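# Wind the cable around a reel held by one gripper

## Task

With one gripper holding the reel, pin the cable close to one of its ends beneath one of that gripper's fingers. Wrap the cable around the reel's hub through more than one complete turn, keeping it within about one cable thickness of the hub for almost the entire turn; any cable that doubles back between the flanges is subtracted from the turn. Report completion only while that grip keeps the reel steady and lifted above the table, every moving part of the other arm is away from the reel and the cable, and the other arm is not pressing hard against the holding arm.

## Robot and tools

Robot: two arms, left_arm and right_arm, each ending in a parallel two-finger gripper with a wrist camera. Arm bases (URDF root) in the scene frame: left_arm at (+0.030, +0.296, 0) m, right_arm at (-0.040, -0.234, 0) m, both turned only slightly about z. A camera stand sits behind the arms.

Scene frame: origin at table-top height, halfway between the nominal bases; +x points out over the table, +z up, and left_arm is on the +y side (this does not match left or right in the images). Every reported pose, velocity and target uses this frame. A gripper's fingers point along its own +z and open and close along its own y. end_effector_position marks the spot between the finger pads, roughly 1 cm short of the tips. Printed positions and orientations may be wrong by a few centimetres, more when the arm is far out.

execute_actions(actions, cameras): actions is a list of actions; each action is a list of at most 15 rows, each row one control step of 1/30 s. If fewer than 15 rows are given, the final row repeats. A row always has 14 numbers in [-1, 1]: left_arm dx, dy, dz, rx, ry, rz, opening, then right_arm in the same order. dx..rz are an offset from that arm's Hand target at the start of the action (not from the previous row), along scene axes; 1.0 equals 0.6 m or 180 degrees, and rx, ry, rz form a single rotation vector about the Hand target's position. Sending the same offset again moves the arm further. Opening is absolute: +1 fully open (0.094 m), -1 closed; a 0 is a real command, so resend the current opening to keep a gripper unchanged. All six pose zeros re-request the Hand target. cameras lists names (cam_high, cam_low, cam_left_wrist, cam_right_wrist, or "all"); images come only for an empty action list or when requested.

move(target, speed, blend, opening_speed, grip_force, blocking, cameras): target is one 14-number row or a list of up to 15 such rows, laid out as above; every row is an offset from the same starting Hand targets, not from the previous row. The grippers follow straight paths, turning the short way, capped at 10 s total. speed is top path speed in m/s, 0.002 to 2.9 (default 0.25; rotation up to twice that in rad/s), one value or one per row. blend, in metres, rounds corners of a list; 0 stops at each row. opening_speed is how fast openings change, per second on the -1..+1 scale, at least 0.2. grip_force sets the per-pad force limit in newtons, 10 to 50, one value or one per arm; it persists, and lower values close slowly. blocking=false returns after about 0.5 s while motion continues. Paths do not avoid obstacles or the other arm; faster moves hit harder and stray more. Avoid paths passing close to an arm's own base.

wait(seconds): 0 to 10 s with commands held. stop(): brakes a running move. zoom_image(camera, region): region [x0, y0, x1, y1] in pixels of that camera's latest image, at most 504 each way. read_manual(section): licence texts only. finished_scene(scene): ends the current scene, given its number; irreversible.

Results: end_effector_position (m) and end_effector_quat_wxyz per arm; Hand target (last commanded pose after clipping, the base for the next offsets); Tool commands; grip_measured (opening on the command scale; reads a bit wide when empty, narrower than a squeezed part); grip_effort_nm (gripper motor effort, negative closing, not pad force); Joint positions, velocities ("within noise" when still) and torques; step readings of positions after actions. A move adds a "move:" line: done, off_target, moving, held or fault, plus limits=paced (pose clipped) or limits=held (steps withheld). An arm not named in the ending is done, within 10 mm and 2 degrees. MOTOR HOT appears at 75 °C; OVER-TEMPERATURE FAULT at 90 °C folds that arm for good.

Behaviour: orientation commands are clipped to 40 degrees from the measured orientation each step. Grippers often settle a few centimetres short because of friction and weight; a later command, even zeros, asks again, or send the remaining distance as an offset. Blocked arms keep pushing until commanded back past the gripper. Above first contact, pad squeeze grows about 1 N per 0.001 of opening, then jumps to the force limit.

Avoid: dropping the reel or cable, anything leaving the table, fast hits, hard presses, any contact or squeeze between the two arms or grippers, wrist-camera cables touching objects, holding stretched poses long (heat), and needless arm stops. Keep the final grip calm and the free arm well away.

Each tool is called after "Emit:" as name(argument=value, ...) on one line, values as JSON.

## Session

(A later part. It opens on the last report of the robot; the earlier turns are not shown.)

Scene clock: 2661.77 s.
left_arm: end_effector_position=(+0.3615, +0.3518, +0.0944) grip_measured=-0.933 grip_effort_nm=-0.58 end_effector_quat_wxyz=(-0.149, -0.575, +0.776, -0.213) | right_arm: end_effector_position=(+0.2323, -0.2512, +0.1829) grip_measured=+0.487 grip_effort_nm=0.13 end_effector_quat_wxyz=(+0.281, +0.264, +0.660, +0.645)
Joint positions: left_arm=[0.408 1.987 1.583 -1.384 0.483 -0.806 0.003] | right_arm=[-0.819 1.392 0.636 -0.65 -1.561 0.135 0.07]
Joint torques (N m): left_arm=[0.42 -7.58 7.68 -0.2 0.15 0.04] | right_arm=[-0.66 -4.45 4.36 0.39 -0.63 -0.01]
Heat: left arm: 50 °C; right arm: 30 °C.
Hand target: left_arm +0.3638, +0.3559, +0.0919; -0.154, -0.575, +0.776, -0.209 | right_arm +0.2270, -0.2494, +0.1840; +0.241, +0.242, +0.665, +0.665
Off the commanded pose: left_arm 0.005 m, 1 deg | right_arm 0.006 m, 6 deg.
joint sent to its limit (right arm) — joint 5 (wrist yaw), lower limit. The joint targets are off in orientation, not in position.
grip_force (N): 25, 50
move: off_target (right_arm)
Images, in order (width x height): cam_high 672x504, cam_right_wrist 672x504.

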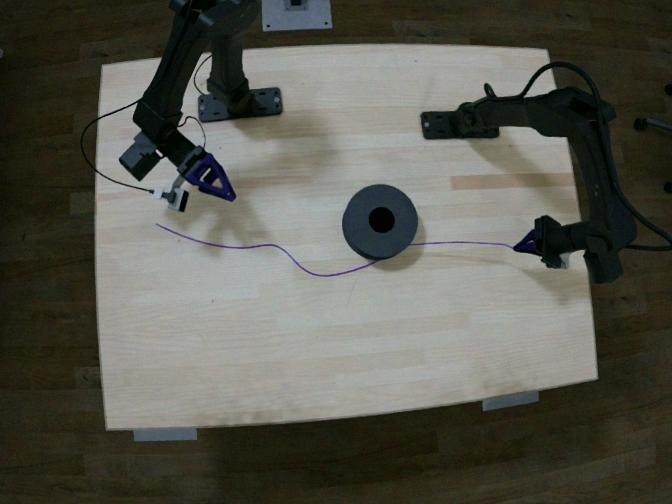

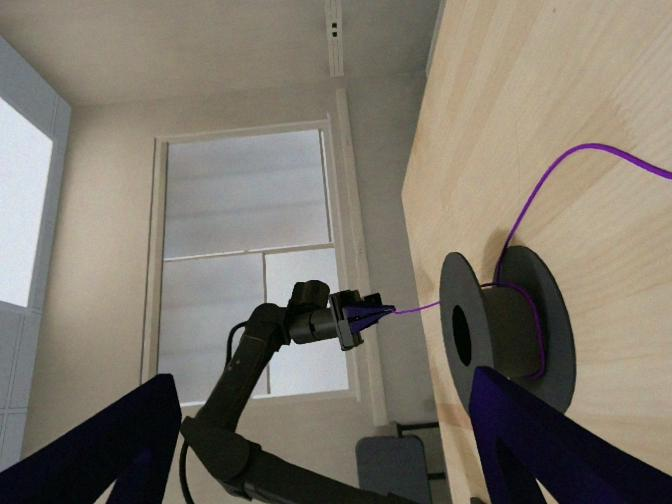

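Emit:
move(target=[0.0, -0.01, -0.01, 0.1667, 0, 0, -1, 0, 0, 0, 0, 0, 0, 0.49], speed=0.1, cameras=["cam_low", "cam_right_wrist"])

Scene clock: 2700.10 s.
left_arm: end_effector_position=(+0.3626, +0.3477, +0.0751) grip_measured=-0.933 grip_effort_nm=-0.58 end_effector_quat_wxyz=(-0.025, -0.593, +0.805, +0.001) | right_arm: end_effector_position=(+0.2323, -0.2512, +0.1829) grip_measured=+0.487 grip_effort_nm=0.13 end_effector_quat_wxyz=(+0.281, +0.264, +0.660, +0.645)
Joint positions: left_arm=[0.155 1.879 1.46 -1.197 0.022 -1.107 0.003] | right_arm=[-0.819 1.392 0.636 -0.65 -1.561 0.135 0.07]
Joint torques (N m): left_arm=[-0.47 -12.68 4.48 0.3 -0.25 -0.11] | right_arm=[-0.72 -4.51 4.36 0.37 -0.63 0]
Heat: left arm: 43 °C; right arm: 30 °C.
Hand target: left_arm +0.3637, +0.3500, +0.0859; +0.000, -0.595, +0.804, +0.000 | right_arm +0.2270, -0.2494, +0.1840; +0.241, +0.242, +0.665, +0.665
Off the commanded pose: left_arm 0.011 m, 3 deg | right_arm 0.006 m, 6 deg.
joint sent to its limit (right arm) — joint 5 (wrist yaw), lower limit. The joint targets are off in orientation, not in position.
grip_force (N): 25, 50
move: off_target (left_arm, right_arm)
Images, in order (width x height): cam_low 672x504, cam_right_wrist 672x504.

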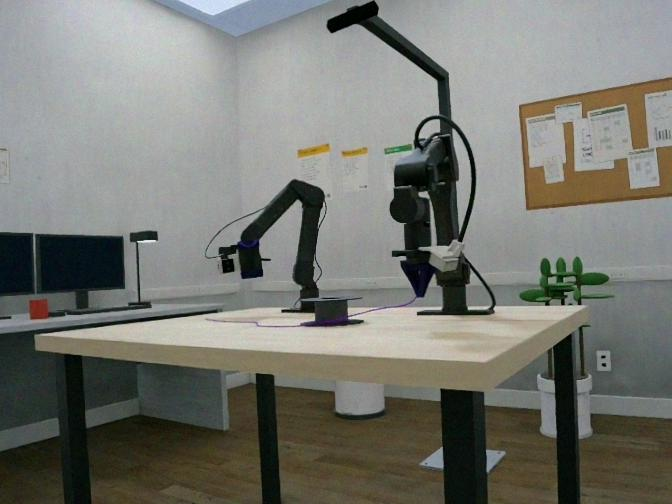

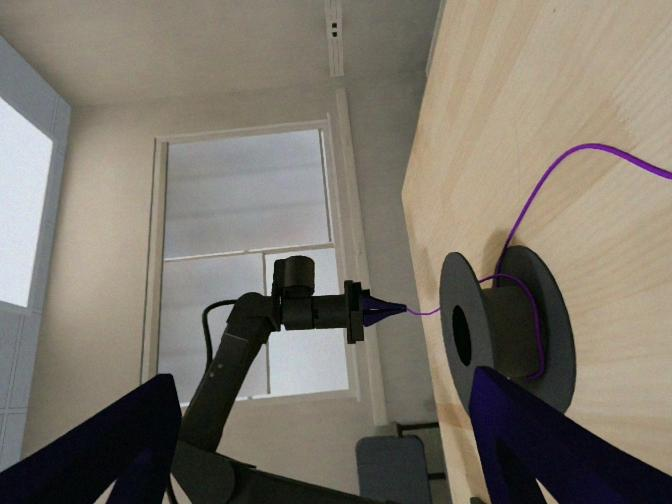

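Emit:
move(target=[[-0.2845, -0.17, 0, 0, 0, 0, -1, 0, 0, 0, 0, 0, 0, 0.49], [-0.3645, -0.3667, 0, 0, 0, -0.1, -1, 0, 0, 0, 0, 0, 0, 0.49], [-0.403, -0.533, 0, 0, 0, -0.183, -1, 0, 0, 0, 0, 0, 0, 0.49]], speed=0.15, blend=[0.03, 0.03, 0], cameras=["all"])

Scene clock: 2711.17 s.
left_arm: end_effector_position=(+0.1177, +0.0364, +0.0839) grip_measured=-0.933 grip_effort_nm=-0.57 end_effector_quat_wxyz=(-0.008, -0.346, +0.938, +0.003) | right_arm: end_effector_position=(+0.2323, -0.2512, +0.1829) grip_measured=+0.487 grip_effort_nm=0.13 end_effector_quat_wxyz=(+0.281, +0.264, +0.660, +0.645)
Joint positions: left_arm=[-1.246 1.601 1.169 -1.145 0.016 -1.944 0.003] | right_arm=[-0.819 1.392 0.636 -0.65 -1.561 0.135 0.07]
Joint torques (N m): left_arm=[-0.36 -4.98 7.87 0.22 -0.17 0.01] | right_arm=[-0.75 -4.46 4.37 0.37 -0.63 0]
Heat: left arm: 42 °C; right arm: 30 °C.
Hand target: left_arm +0.1219, +0.0302, +0.0860; +0.000, -0.343, +0.939, -0.001 | right_arm +0.2270, -0.2494, +0.1840; +0.241, +0.242, +0.665, +0.665
Off the commanded pose: left_arm 0.008 m, 1 deg | right_arm 0.006 m, 6 deg.
joint sent to its limit (right arm) — joint 5 (wrist yaw), lower limit. The joint targets are off in orientation, not in position.
grip_force (N): 25, 50
move: off_target (right_arm)

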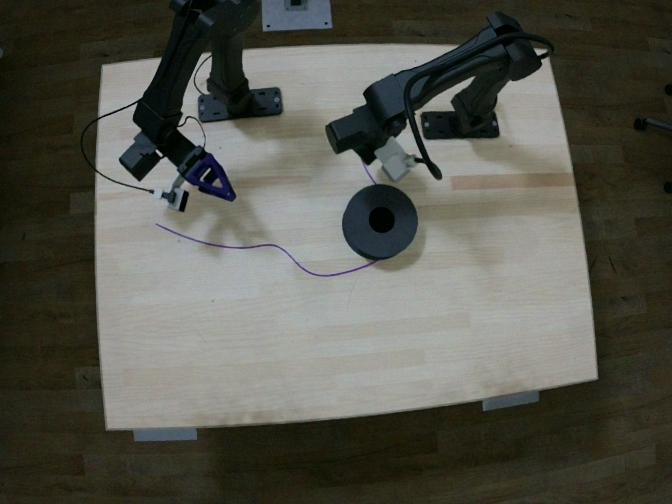

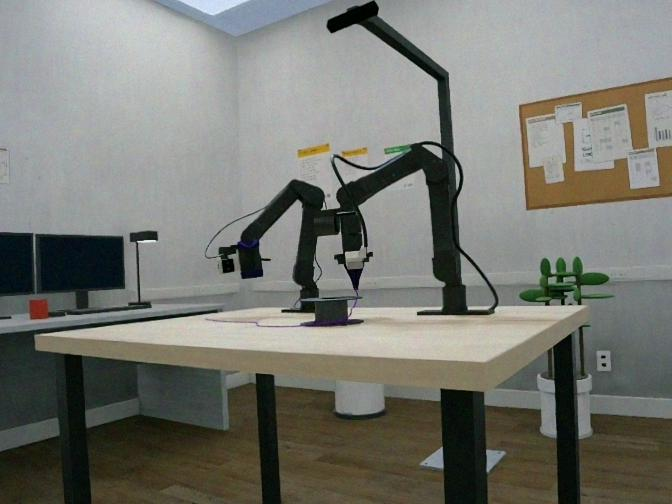

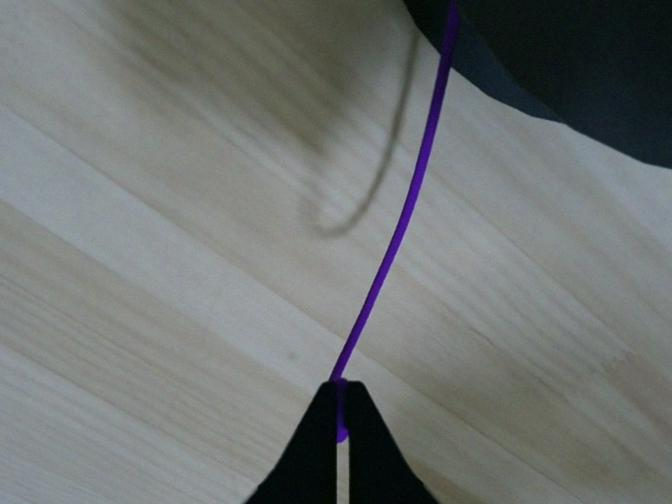

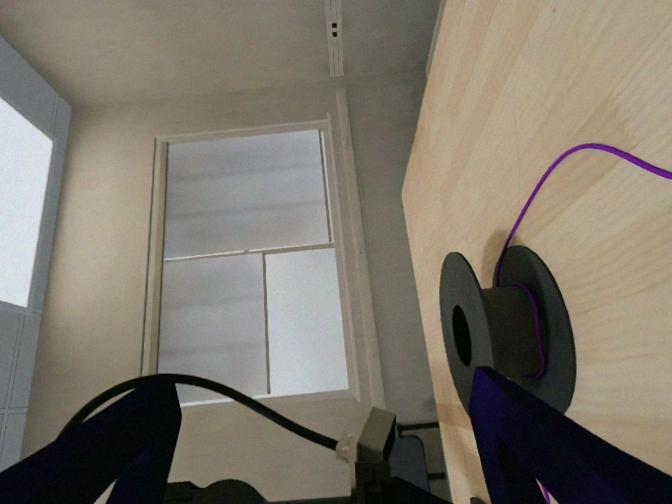

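Emit:
zoom_image(camera="cam_high", region=[310, 140, 450, 280])

Emit:
zoom_image(camera="cam_low", region=[280, 260, 390, 340])

Scaled by 3.600.

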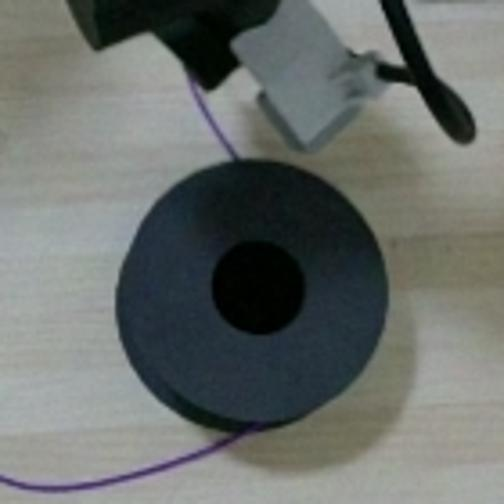

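Scaled by 4.582.

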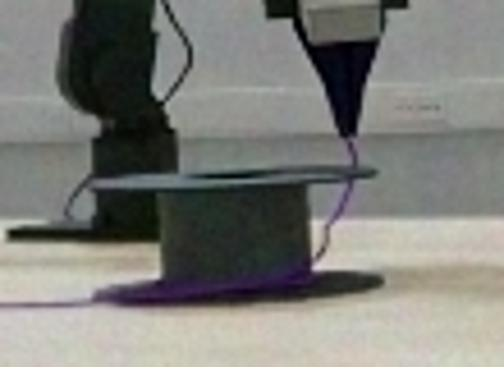

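Emit:
move(target=[[0.072, -0.164, 0, 0, 0, 0, -1, 0, 0, 0, 0, 0, 0, 0.49], [0.2385, -0.2337, 0.0167, 0, 0, 0.055, -1, 0, 0, 0, 0, 0, 0, 0.49], [0.372, -0.2, 0.033, 0, 0, 0.11, -1, 0, 0, 0, 0, 0, 0, 0.49]], speed=0.12, blend=[0.03, 0.03, 0], cameras=["all"])

Scene clock: 2734.70 s.
left_arm: end_effector_position=(+0.3435, -0.0900, +0.1161) grip_measured=-0.933 grip_effort_nm=-0.58 end_effector_quat_wxyz=(+0.003, -0.495, +0.867, -0.064) | right_arm: end_effector_position=(+0.2323, -0.2512, +0.1829) grip_measured=+0.487 grip_effort_nm=0.13 end_effector_quat_wxyz=(+0.281, +0.264, +0.660, +0.645)
Joint positions: left_arm=[-0.893 2.473 2.565 -1.537 0.015 -1.924 0.003] | right_arm=[-0.819 1.392 0.636 -0.65 -1.561 0.135 0.07]
Joint torques (N m): left_arm=[-0.29 -10.69 7.86 0.28 -0.16 -0.1] | right_arm=[-0.72 -4.41 4.31 0.39 -0.64 0]
Heat: left arm: 39 °C; right arm: 30 °C.
Hand target: left_arm +0.3450, -0.0898, +0.1056; +0.000, -0.499, +0.867, +0.000 | right_arm +0.2270, -0.2494, +0.1840; +0.241, +0.242, +0.665, +0.665
Off the commanded pose: left_arm 0.011 m, 7 deg | right_arm 0.006 m, 6 deg.
joint sent to its limit (left arm) — joint 4 (wrist pitch), lower limit. The joint targets are off in orientation, not in position.
joint sent to its limit (right arm) — joint 5 (wrist yaw), lower limit. The joint targets are off in orientation, not in position.
grip_force (N): 25, 50
move: off_target (left_arm, right_arm)

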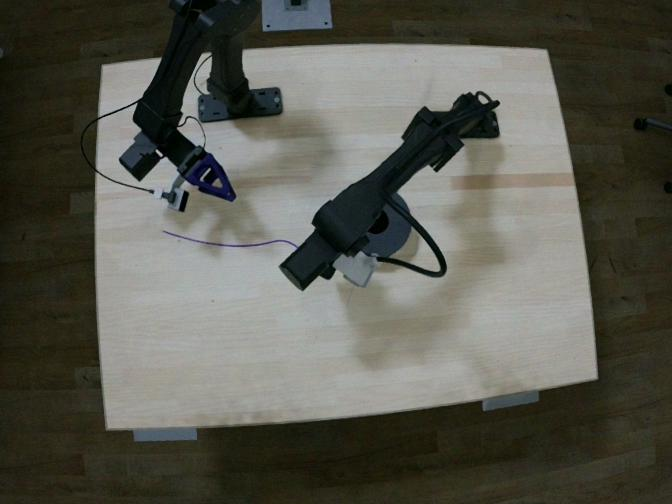

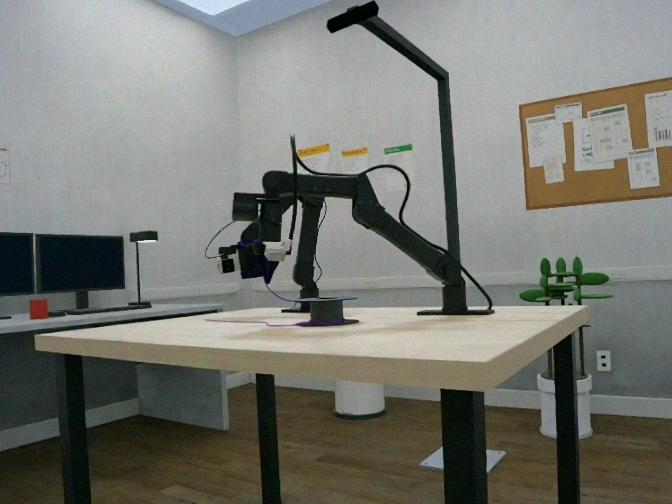

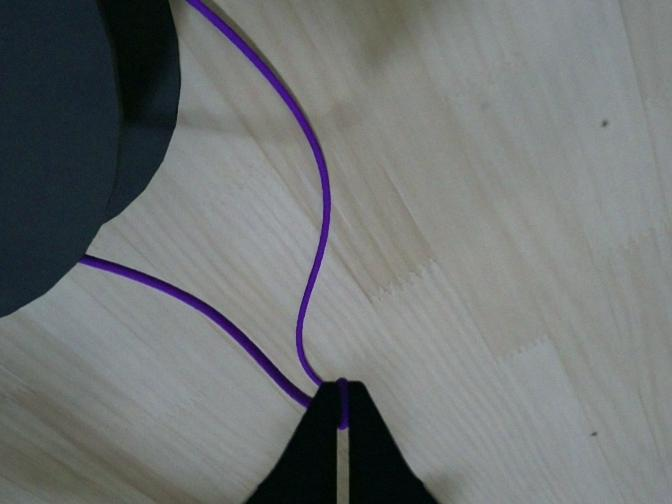

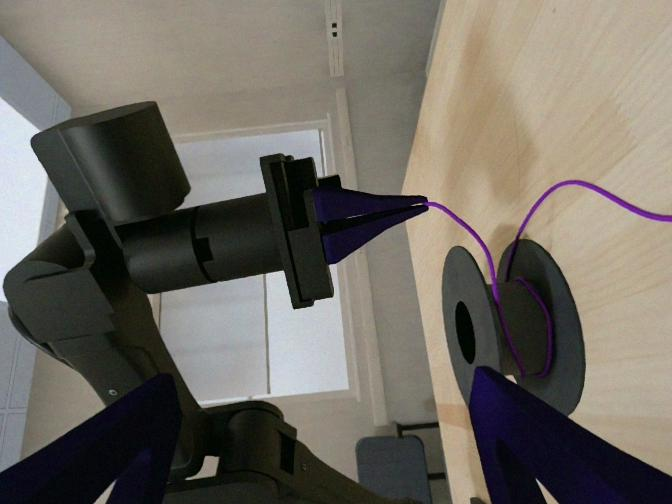

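Emit:
move(target=[0.046, 0.121, -0.009, 0, 0, 0.045, -1, 0, 0, 0, 0, 0, 0, 0.49], speed=0.08, cameras=["cam_high", "cam_left_wrist", "cam_right_wrist"])

Scene clock: 2747.67 s.
left_arm: end_effector_position=(+0.3749, -0.0232, +0.0783) grip_measured=-0.933 grip_effort_nm=-0.58 end_effector_quat_wxyz=(-0.010, -0.557, +0.830, +0.008) | right_arm: end_effector_position=(+0.2323, -0.2512, +0.1829) grip_measured=+0.487 grip_effort_nm=0.13 end_effector_quat_wxyz=(+0.281, +0.264, +0.660, +0.645)
Joint positions: left_arm=[-0.751 2.473 2.418 -1.537 0.015 -1.924 0.003] | right_arm=[-0.819 1.392 0.636 -0.65 -1.561 0.135 0.07]
Joint torques (N m): left_arm=[0.01 -18.15 4.44 0.05 -0.16 -0.07] | right_arm=[-0.72 -4.38 4.27 0.39 -0.63 0]
Heat: left arm: 39 °C; right arm: 30 °C.
Hand target: left_arm +0.3727, -0.0172, +0.1002; +0.000, -0.559, +0.829, +0.000 | right_arm +0.2270, -0.2494, +0.1840; +0.241, +0.242, +0.665, +0.665
Off the commanded pose: left_arm 0.023 m, 2 deg | right_arm 0.006 m, 6 deg.
joint sent to its limit (left arm) — joint 4 (wrist pitch), lower limit. The joint targets still meet the commanded pose.
joint sent to its limit (right arm) — joint 5 (wrist yaw), lower limit. The joint targets are off in orientation, not in position.
grip_force (N): 25, 50
move: off_target (left_arm, right_arm)
Images, in order (width x height): cam_high 672x504, cam_left_wrist 672x504, cam_right_wrist 672x504.

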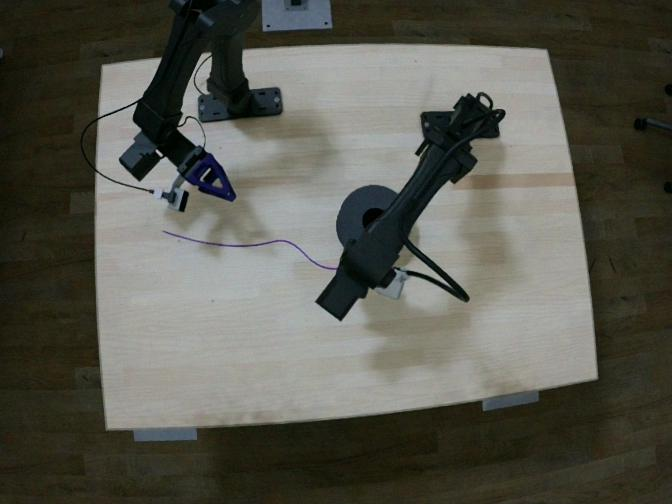

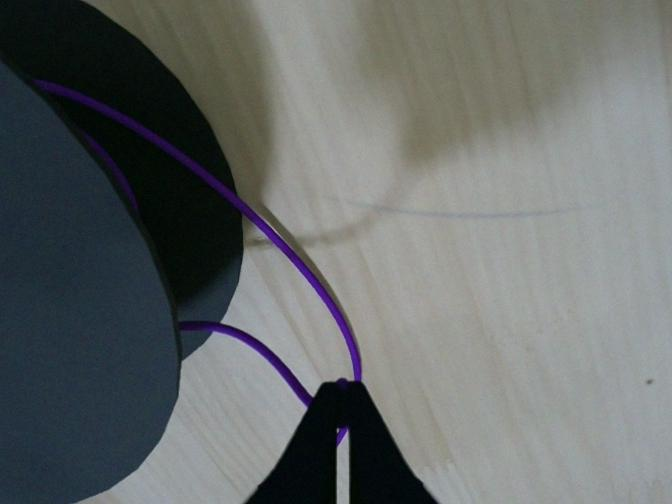

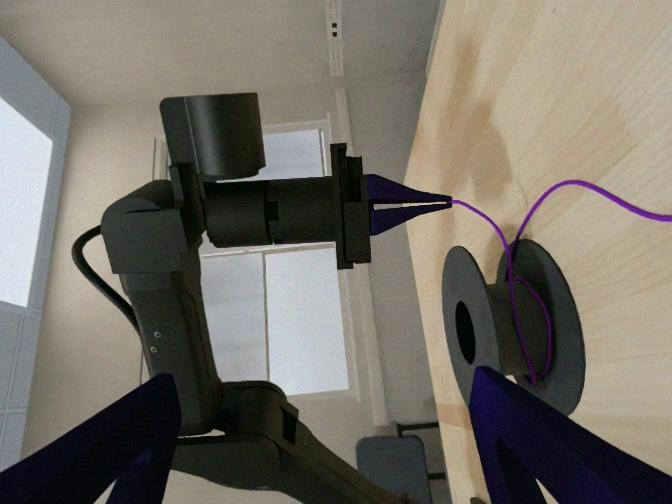

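Emit:
move(target=[[0, 0, 0.05, 0, 0, 0, -1, 0, 0, 0, 0, 0, 0, 0.49], [0, 0, 0.05, 0, 0, 0, -1, 0.142, 0.207, -0.193, 0, 0, 0.139, 0.49]], speed=[0.08, 0.15], blend=[0.005, 0], cameras=["cam_high", "cam_left_wrist", "cam_right_wrist"])

Scene clock: 2759.80 s.
left_arm: end_effector_position=(+0.3761, -0.0244, +0.1108) grip_measured=-0.933 grip_effort_nm=-0.58 end_effector_quat_wxyz=(-0.001, -0.557, +0.830, -0.027) | right_arm: end_effector_position=(+0.3079, -0.1254, +0.0671) grip_measured=+0.487 grip_effort_nm=0.13 end_effector_quat_wxyz=(+0.073, +0.082, +0.707, +0.699)
Joint positions: left_arm=[-0.751 2.401 2.418 -1.537 0.015 -1.924 0.003] | right_arm=[-0.248 2.132 0.959 -0.318 -1.558 0.092 0.07]
Joint torques (N m): left_arm=[-0.01 -17.44 4.18 0.17 -0.16 -0.07] | right_arm=[0.2 -7.38 5.29 0.64 -0.55 0.04]
Heat: left arm: 41 °C; right arm: 30 °C.
Hand target: left_arm +0.3727, -0.0172, +0.1302; +0.000, -0.559, +0.829, +0.000 | right_arm +0.3122, -0.1252, +0.0682; +0.091, +0.092, +0.701, +0.701
Off the commanded pose: left_arm 0.021 m, 3 deg | right_arm 0.004 m, 2 deg.
joint sent to its limit (left arm) — joint 4 (wrist pitch), lower limit. The joint targets are off in orientation, not in position.
grip_force (N): 25, 50
move: off_target (left_arm)
Images, in order (width x height): cam_high 672x504, cam_left_wrist 672x504, cam_right_wrist 672x504.

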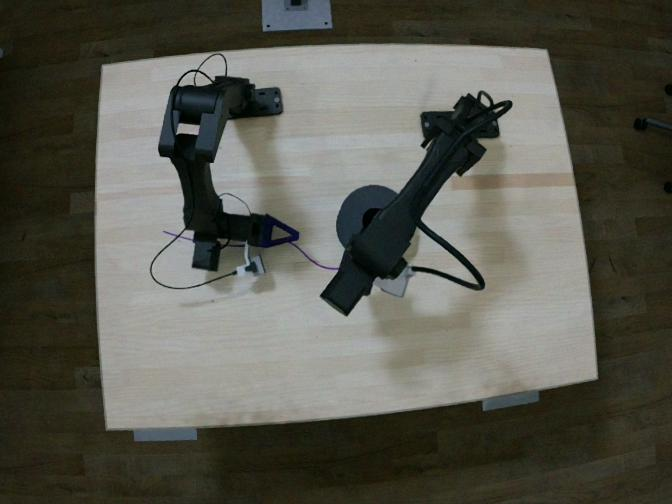

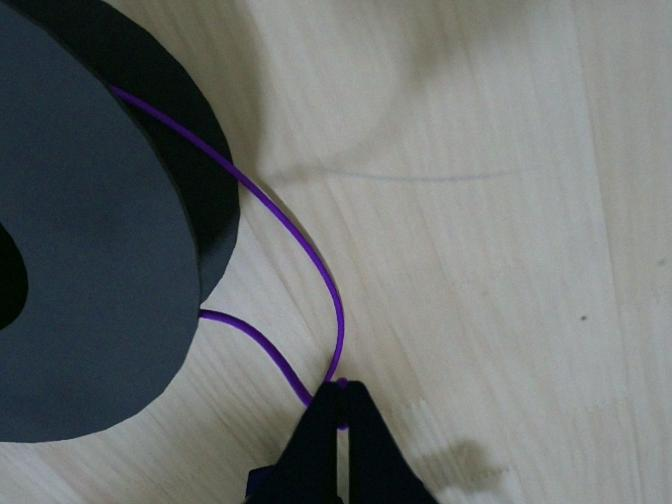

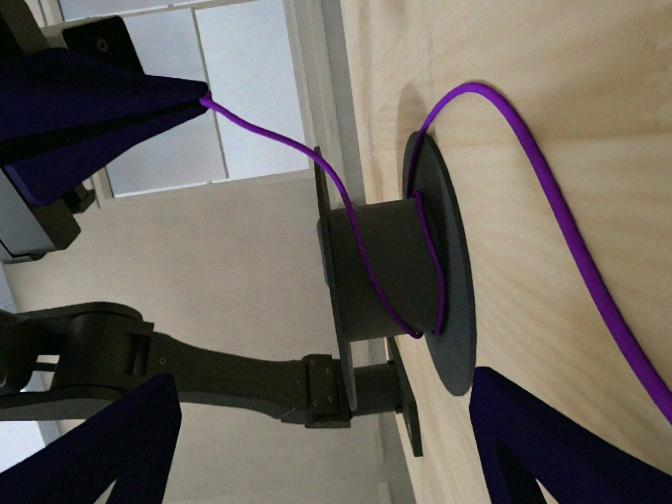

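Emit:
move(target=[0, 0, 0, 0, 0, 0, -1, 0.006, 0.125, 0.004, 0, 0, 0.083, 0.49], speed=0.08, cameras=["cam_high", "cam_left_wrist", "cam_right_wrist"])

Scene clock: 2781.23 s.
left_arm: end_effector_position=(+0.3761, -0.0244, +0.1108) grip_measured=-0.933 grip_effort_nm=-0.57 end_effector_quat_wxyz=(-0.001, -0.557, +0.830, -0.027) | right_arm: end_effector_position=(+0.3117, -0.0516, +0.0704) grip_measured=+0.487 grip_effort_nm=0.13 end_effector_quat_wxyz=(-0.004, +0.003, +0.711, +0.703)
Joint positions: left_arm=[-0.751 2.401 2.418 -1.537 0.015 -1.924 0.003] | right_arm=[-0.027 2.198 1.102 -0.305 -1.558 0.179 0.07]
Joint torques (N m): left_arm=[0.01 -17.44 4.19 0.16 -0.16 -0.07] | right_arm=[0.35 -7.73 6.01 0.74 -0.56 0.05]
Heat: left arm: 46 °C; right arm: 31 °C.
Hand target: left_arm +0.3727, -0.0172, +0.1302; +0.000, -0.559, +0.829, +0.000 | right_arm +0.3157, -0.0502, +0.0706; -0.001, +0.000, +0.707, +0.707
Off the commanded pose: left_arm 0.021 m, 3 deg | right_arm 0.004 m, 1 deg.
joint sent to its limit (left arm) — joint 4 (wrist pitch), lower limit. The joint targets are off in orientation, not in position.
grip_force (N): 25, 50
move: off_target (left_arm)
Images, in order (width x height): cam_high 672x504, cam_left_wrist 672x504, cam_right_wrist 672x504.

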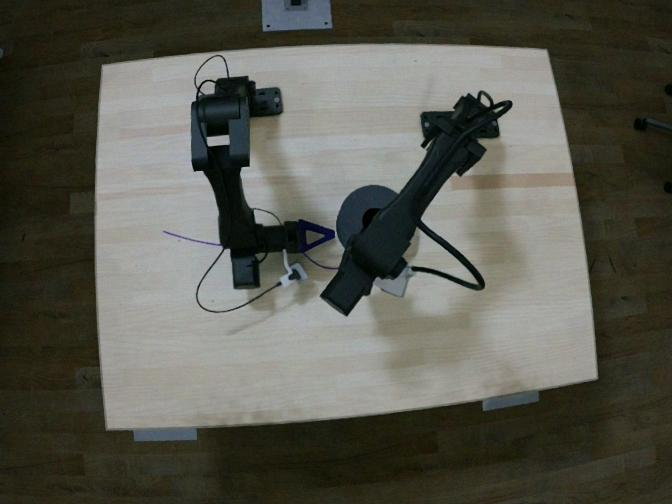

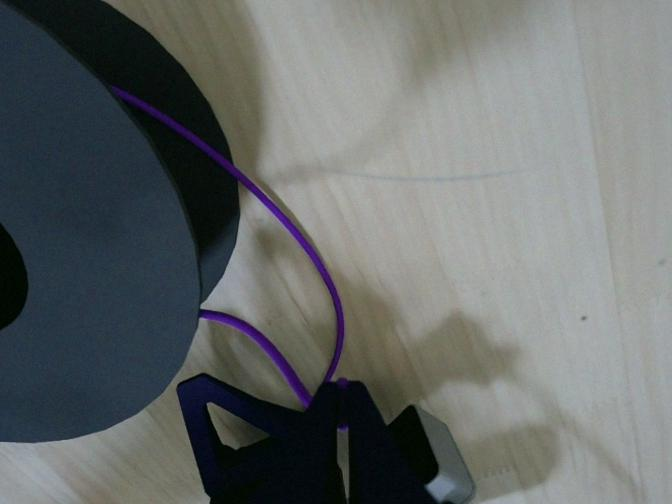

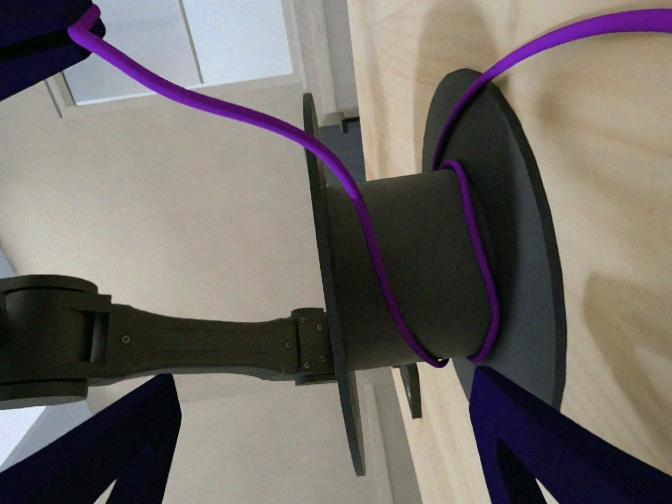

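Emit:
move(target=[0.015, 0.005, 0.015, 0, 0, 0, -1, -0.02, 0.058, 0, 0, 0, 0, 0.49], speed=0.05, cameras=["cam_high", "cam_left_wrist", "cam_right_wrist"])

Scene clock: 2850.23 s.
left_arm: end_effector_position=(+0.3801, -0.0200, +0.1108) grip_measured=-0.933 grip_effort_nm=-0.58 end_effector_quat_wxyz=(-0.001, -0.559, +0.829, -0.027) | right_arm: end_effector_position=(+0.3081, -0.0173, +0.0652) grip_measured=+0.487 grip_effort_nm=0.13 end_effector_quat_wxyz=(-0.030, -0.024, +0.722, +0.691)
Joint positions: left_arm=[-0.739 2.401 2.418 -1.537 0.015 -1.918 0.003] | right_arm=[0.069 2.196 1.057 0.05 -1.523 0.492 0.07]
Joint torques (N m): left_arm=[0.47 -17.96 6.06 0.16 -0.15 0.03] | right_arm=[0.46 -10.78 3.32 1.13 -0.49 0.03]
Heat: left arm: 51 °C; right arm: 30 °C.
Hand target: left_arm +0.3817, -0.0141, +0.1392; +0.000, -0.559, +0.829, +0.000 | right_arm +0.3038, -0.0155, +0.0706; -0.001, +0.000, +0.707, +0.707
Off the commanded pose: left_arm 0.029 m, 3 deg | right_arm 0.007 m, 5 deg.
joint sent to its limit (left arm) — joint 4 (wrist pitch), lower limit. The joint targets are off in orientation, not in position.
grip_force (N): 25, 50
move: off_target (left_arm, right_arm)
Images, in order (width x height): cam_high 672x504, cam_left_wrist 672x504, cam_right_wrist 672x504.

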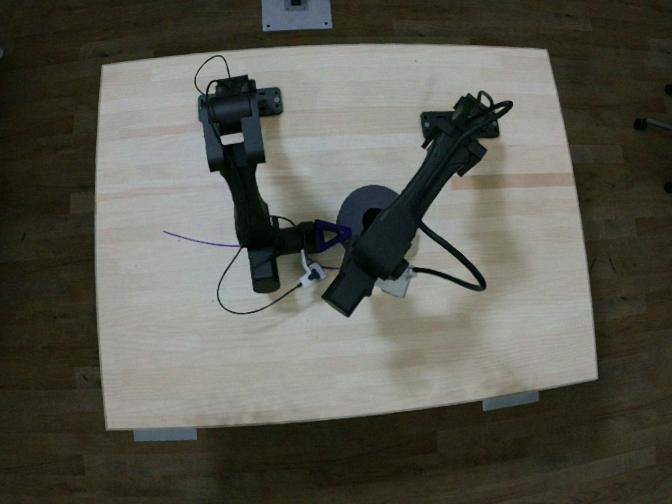

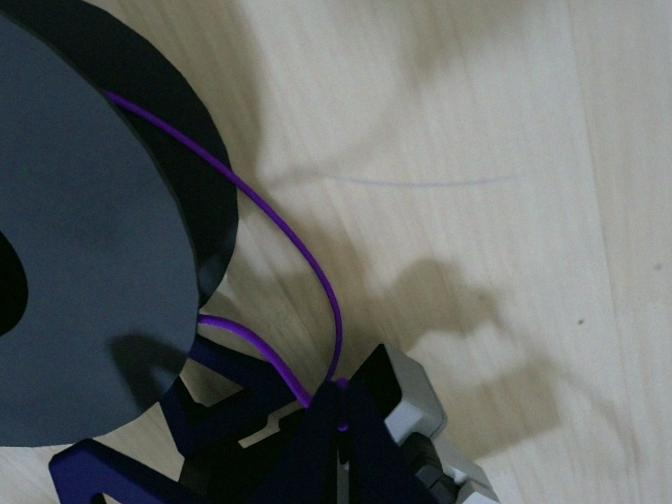

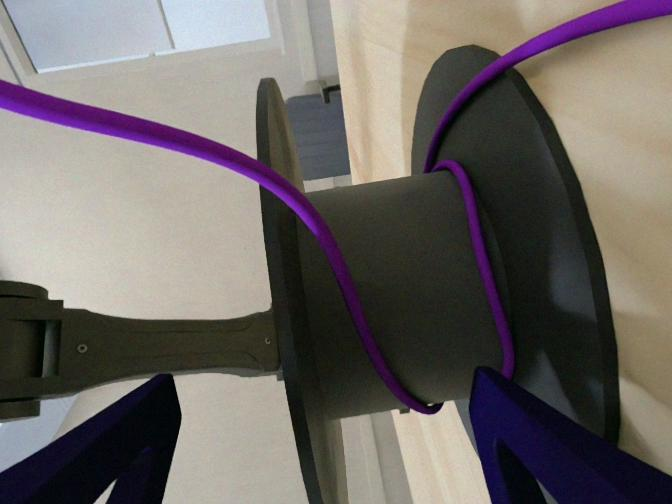

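Emit:
execute_actions(actions=[])

Scene clock: 2904.77 s.
left_arm: end_effector_position=(+0.3801, -0.0200, +0.1108) grip_measured=-0.933 grip_effort_nm=-0.57 end_effector_quat_wxyz=(-0.001, -0.559, +0.829, -0.027) | right_arm: end_effector_position=(+0.3081, -0.0173, +0.0652) grip_measured=+0.487 grip_effort_nm=0.13 end_effector_quat_wxyz=(-0.030, -0.024, +0.722, +0.691)
Joint positions: left_arm=[-0.739 2.401 2.418 -1.537 0.015 -1.918 0.003] | right_arm=[0.069 2.196 1.057 0.05 -1.522 0.493 0.07]
Joint velocities: within noise
Joint torques (N m): left_arm=[0.49 -17.95 6.06 0.16 -0.15 0.03] | right_arm=[0.43 -10.81 3.26 1.14 -0.48 0.04]
Heat: left arm: 53 °C; right arm: 31 °C.
Hand target: left_arm +0.3817, -0.0141, +0.1392; +0.000, -0.559, +0.829, +0.000 | right_arm +0.3039, -0.0155, +0.0706; -0.001, +0.000, +0.707, +0.707
Tool commands: left_gripper/opening=-1.0 right_gripper/opening=+0.49
Off the commanded pose: left_arm 0.029 m, 3 deg | right_arm 0.007 m, 5 deg.
grip_force (N): 25, 50

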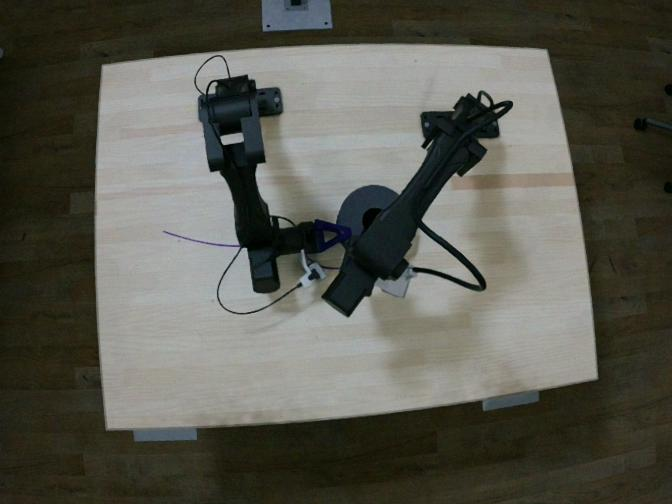

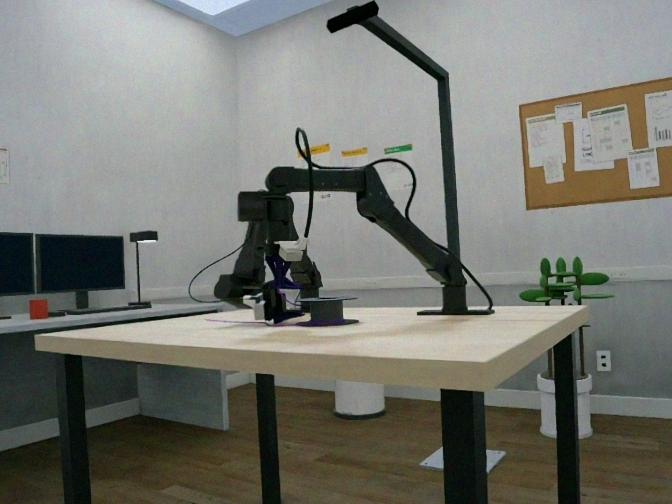

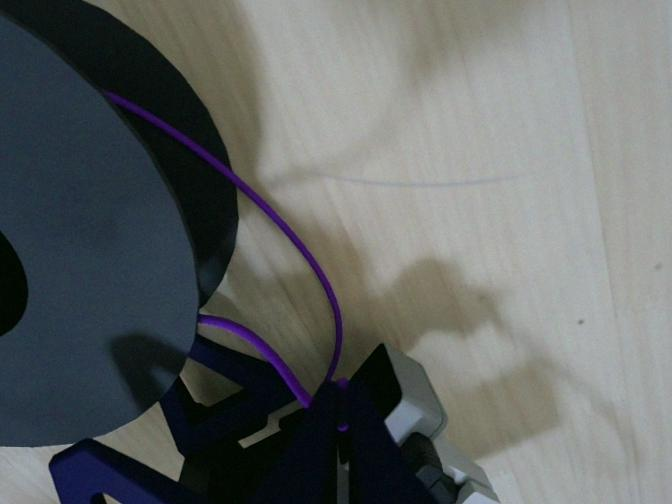

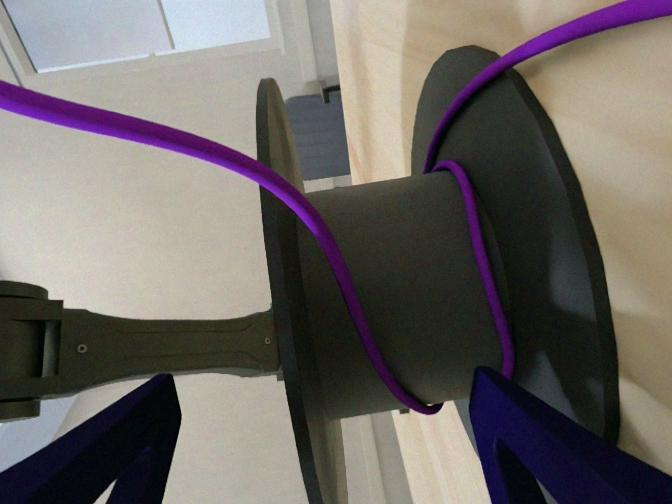

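Emit:
move(target=[0,0,0,0,0,0,-1, 0,0.0,0.012,0,0,0,0.49], speed=0.05, cameras=["cam_right_wrist"])

Scene clock: 2926.03 s.
left_arm: end_effector_position=(+0.3801, -0.0200, +0.1108) grip_measured=-0.933 grip_effort_nm=-0.58 end_effector_quat_wxyz=(-0.001, -0.559, +0.829, -0.027) | right_arm: end_effector_position=(+0.3082, -0.0176, +0.0708) grip_measured=+0.487 grip_effort_nm=0.14 end_effector_quat_wxyz=(-0.022, -0.012, +0.725, +0.688)
Joint positions: left_arm=[-0.739 2.401 2.418 -1.537 0.015 -1.918 0.003] | right_arm=[0.069 2.159 0.955 0.4 -1.498 0.784 0.07]
Joint torques (N m): left_arm=[0.5 -17.96 6.05 0.16 -0.15 0.03] | right_arm=[0.58 -10.81 3.33 1.43 -0.41 0.03]
Heat: left arm: 54 °C; right arm: 31 °C.
Hand target: left_arm +0.3817, -0.0141, +0.1392; +0.000, -0.559, +0.829, +0.000 | right_arm +0.3038, -0.0155, +0.0778; -0.001, +0.000, +0.707, +0.707
Off the commanded pose: left_arm 0.029 m, 3 deg | right_arm 0.008 m, 4 deg.
joint sent to its limit (left arm) — joint 4 (wrist pitch), lower limit. The joint targets are off in orientation, not in position.
grip_force (N): 25, 50
move: off_target (left_arm, right_arm)
Images, in order (width x height): cam_right_wrist 672x504.

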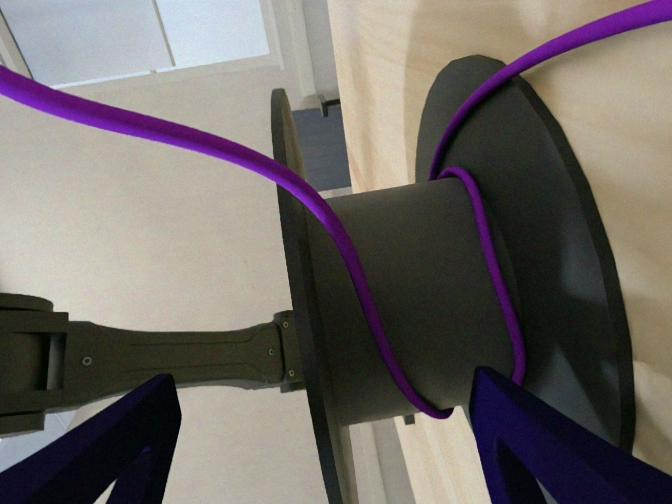

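Emit:
execute_actions(actions=[])

Emit:
zoom_image(camera="cam_high", region=[220, 160, 460, 340])

Emit:
zoom_image(camera="cam_left_wrist", region=[0, 0, 504, 504])

Emit:
zoom_image(camera="cam_low", region=[190, 220, 390, 370])

Scene clock: 2968.40 s.
left_arm: end_effector_position=(+0.3801, -0.0200, +0.1108) grip_measured=-0.933 grip_effort_nm=-0.58 end_effector_quat_wxyz=(-0.001, -0.559, +0.829, -0.027) | right_arm: end_effector_position=(+0.3082, -0.0176, +0.0708) grip_measured=+0.487 grip_effort_nm=0.13 end_effector_quat_wxyz=(-0.023, -0.012, +0.725, +0.688)
Joint positions: left_arm=[-0.739 2.401 2.418 -1.537 0.015 -1.918 0.003] | right_arm=[0.069 2.159 0.955 0.401 -1.498 0.785 0.07]
Joint velocities: within noise
Joint torques (N m): left_arm=[0.49 -17.96 6.06 0.16 -0.16 0.03] | right_arm=[0.59 -10.88 3.32 1.43 -0.4 0.05]
Heat: left arm: 55 °C; right arm: 37 °C.
Hand target: left_arm +0.3817, -0.0141, +0.1392; +0.000, -0.559, +0.829, +0.000 | right_arm +0.3038, -0.0155, +0.0778; -0.001, +0.000, +0.707, +0.707
Tool commands: left_gripper/opening=-1.0 right_gripper/opening=+0.49
Off the commanded pose: left_arm 0.029 m, 3 deg | right_arm 0.008 m, 4 deg.
grip_force (N): 25, 50

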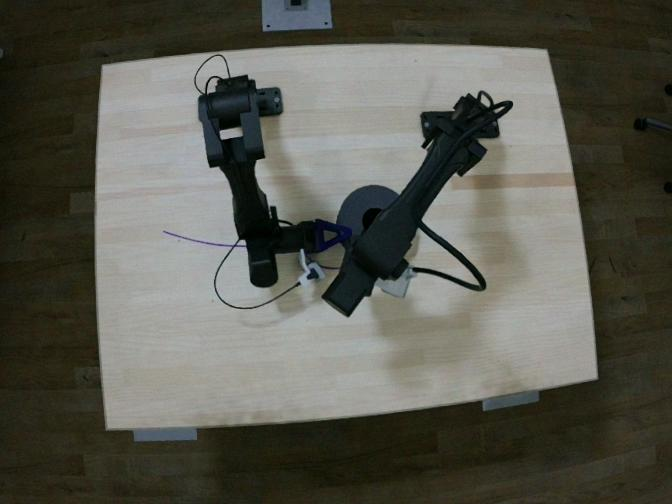

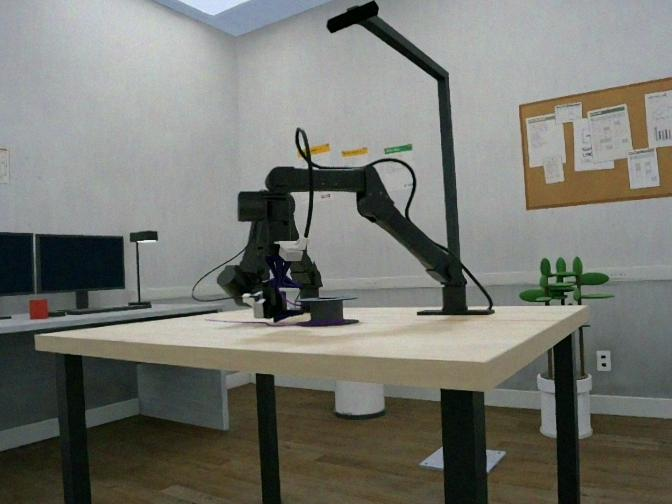

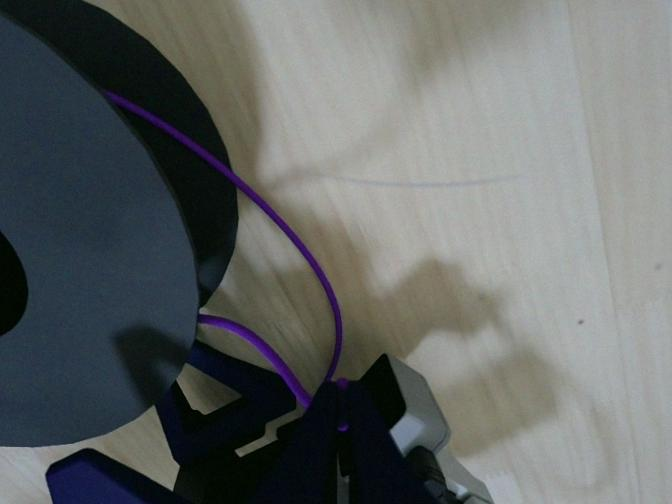

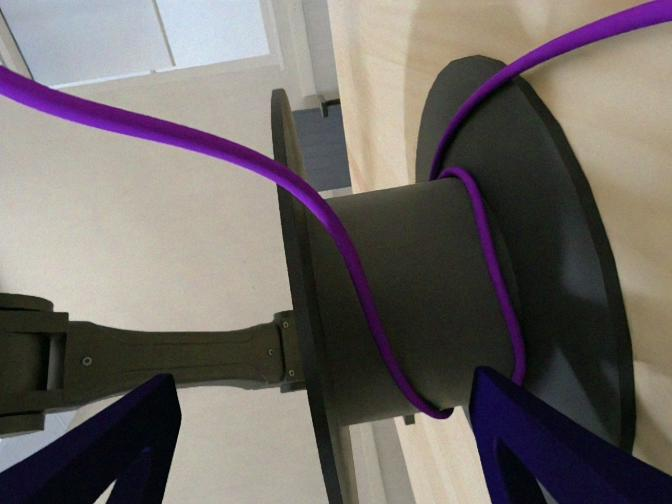

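Scaled by 2.100.

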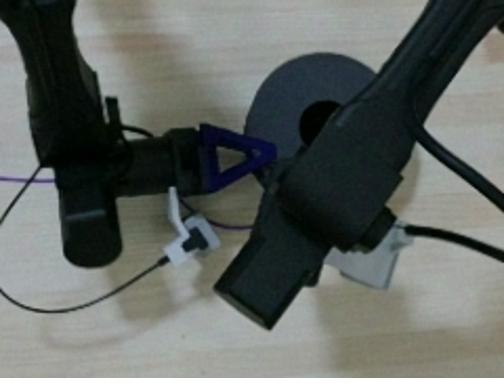

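Scaled by 1.000.

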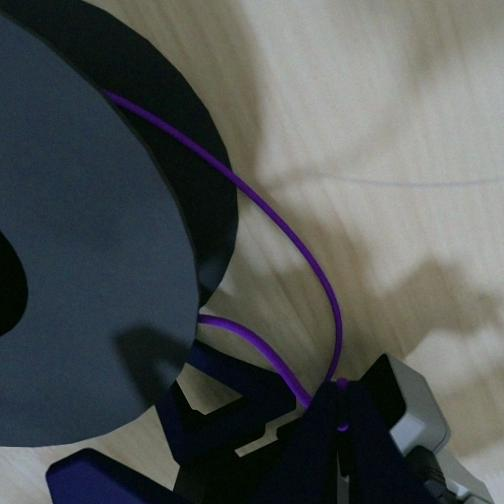

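Scaled by 2.520.

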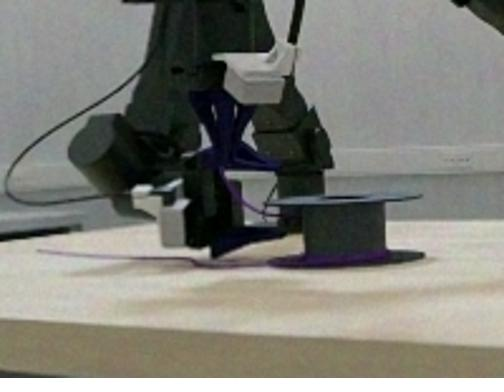

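Emit:
move(target=[0,0,0,0,0,0,-1, 0.0167,0.0,0.0,0.0164,0,-0.0159,0.17], speed=0.05, cameras=["cam_right_wrist"])

Scene clock: 3134.83 s.
left_arm: end_effector_position=(+0.3801, -0.0200, +0.1108) grip_measured=-0.933 grip_effort_nm=-0.57 end_effector_quat_wxyz=(-0.001, -0.559, +0.829, -0.027) | right_arm: end_effector_position=(+0.3185, -0.0182, +0.0822) grip_measured=+0.173 grip_effort_nm=-0.14 end_effector_quat_wxyz=(+0.019, +0.019, +0.703, +0.710)
Joint positions: left_arm=[-0.739 2.401 2.418 -1.537 0.015 -1.918 0.003] | right_arm=[0.069 2.309 0.832 1.544 -1.417 1.637 0.055]
Joint torques (N m): left_arm=[0.47 -17.98 6.06 0.16 -0.15 0.03] | right_arm=[0.91 -7.71 2.58 1.88 0.07 0.06]
Heat: left arm: 58 °C; right arm: 39 °C.
Hand target: left_arm +0.3817, -0.0141, +0.1392; +0.000, -0.559, +0.829, +0.000 | right_arm +0.3139, -0.0155, +0.0778; +0.017, +0.018, +0.689, +0.725
Off the commanded pose: left_arm 0.029 m, 3 deg | right_arm 0.007 m, 2 deg.
joint sent to its limit (left arm) — joint 4 (wrist pitch), lower limit. The joint targets are off in orientation, not in position.
joint sent to its limit (right arm) — joint 4 (wrist pitch), upper limit. The joint targets still meet the commanded pose.
grip_force (N): 25, 50
move: off_target (left_arm)
Images, in order (width x height): cam_right_wrist 672x504.

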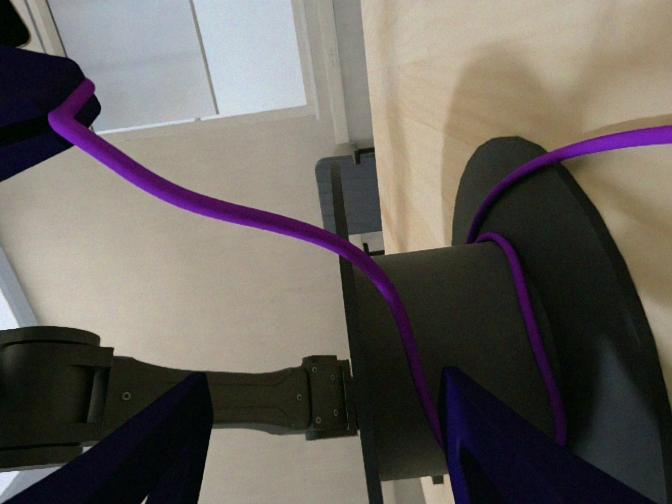

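Emit:
move(target=[0,0,0,0,0,0,-1, 0.0,0.02,-0.0067,0,0,0.0159,0.17], speed=0.05, cameras=["cam_right_wrist"])

Scene clock: 3155.30 s.
left_arm: end_effector_position=(+0.3801, -0.0200, +0.1108) grip_measured=-0.933 grip_effort_nm=-0.57 end_effector_quat_wxyz=(-0.001, -0.559, +0.829, -0.027) | right_arm: end_effector_position=(+0.3147, -0.0065, +0.0741) grip_measured=+0.173 grip_effort_nm=-0.15 end_effector_quat_wxyz=(-0.001, +0.017, +0.704, +0.710)
Joint positions: left_arm=[-0.739 2.401 2.418 -1.537 0.015 -1.918 0.003] | right_arm=[0.101 2.342 0.852 1.545 -1.418 1.652 0.055]
Joint torques (N m): left_arm=[0.49 -17.95 6.06 0.16 -0.16 0.03] | right_arm=[0.66 -7.62 4.85 1.85 -0.11 0.06]
Heat: left arm: 58 °C; right arm: 35 °C.
Hand target: left_arm +0.3817, -0.0141, +0.1392; +0.000, -0.559, +0.829, +0.000 | right_arm +0.3138, -0.0035, +0.0737; -0.001, +0.000, +0.689, +0.725
Off the commanded pose: left_arm 0.029 m, 3 deg | right_arm 0.003 m, 3 deg.
joint sent to its limit (left arm) — joint 4 (wrist pitch), lower limit. The joint targets are off in orientation, not in position.
joint sent to its limit (right arm) — joint 4 (wrist pitch), upper limit. The joint targets still meet the commanded pose.
grip_force (N): 25, 50
move: off_target (left_arm, right_arm)
Images, in order (width x height): cam_right_wrist 672x504.

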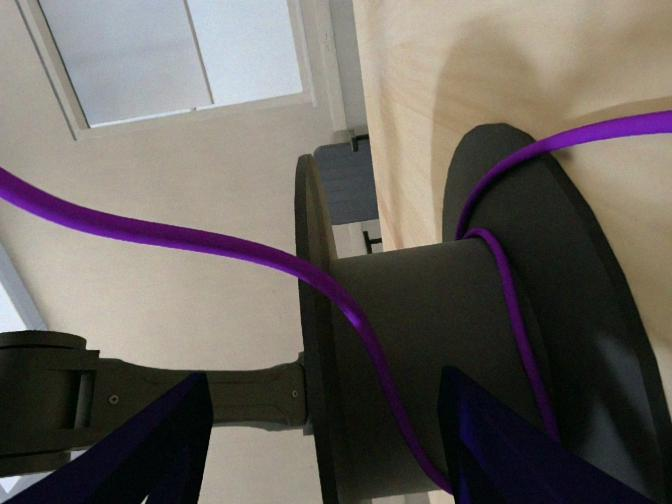

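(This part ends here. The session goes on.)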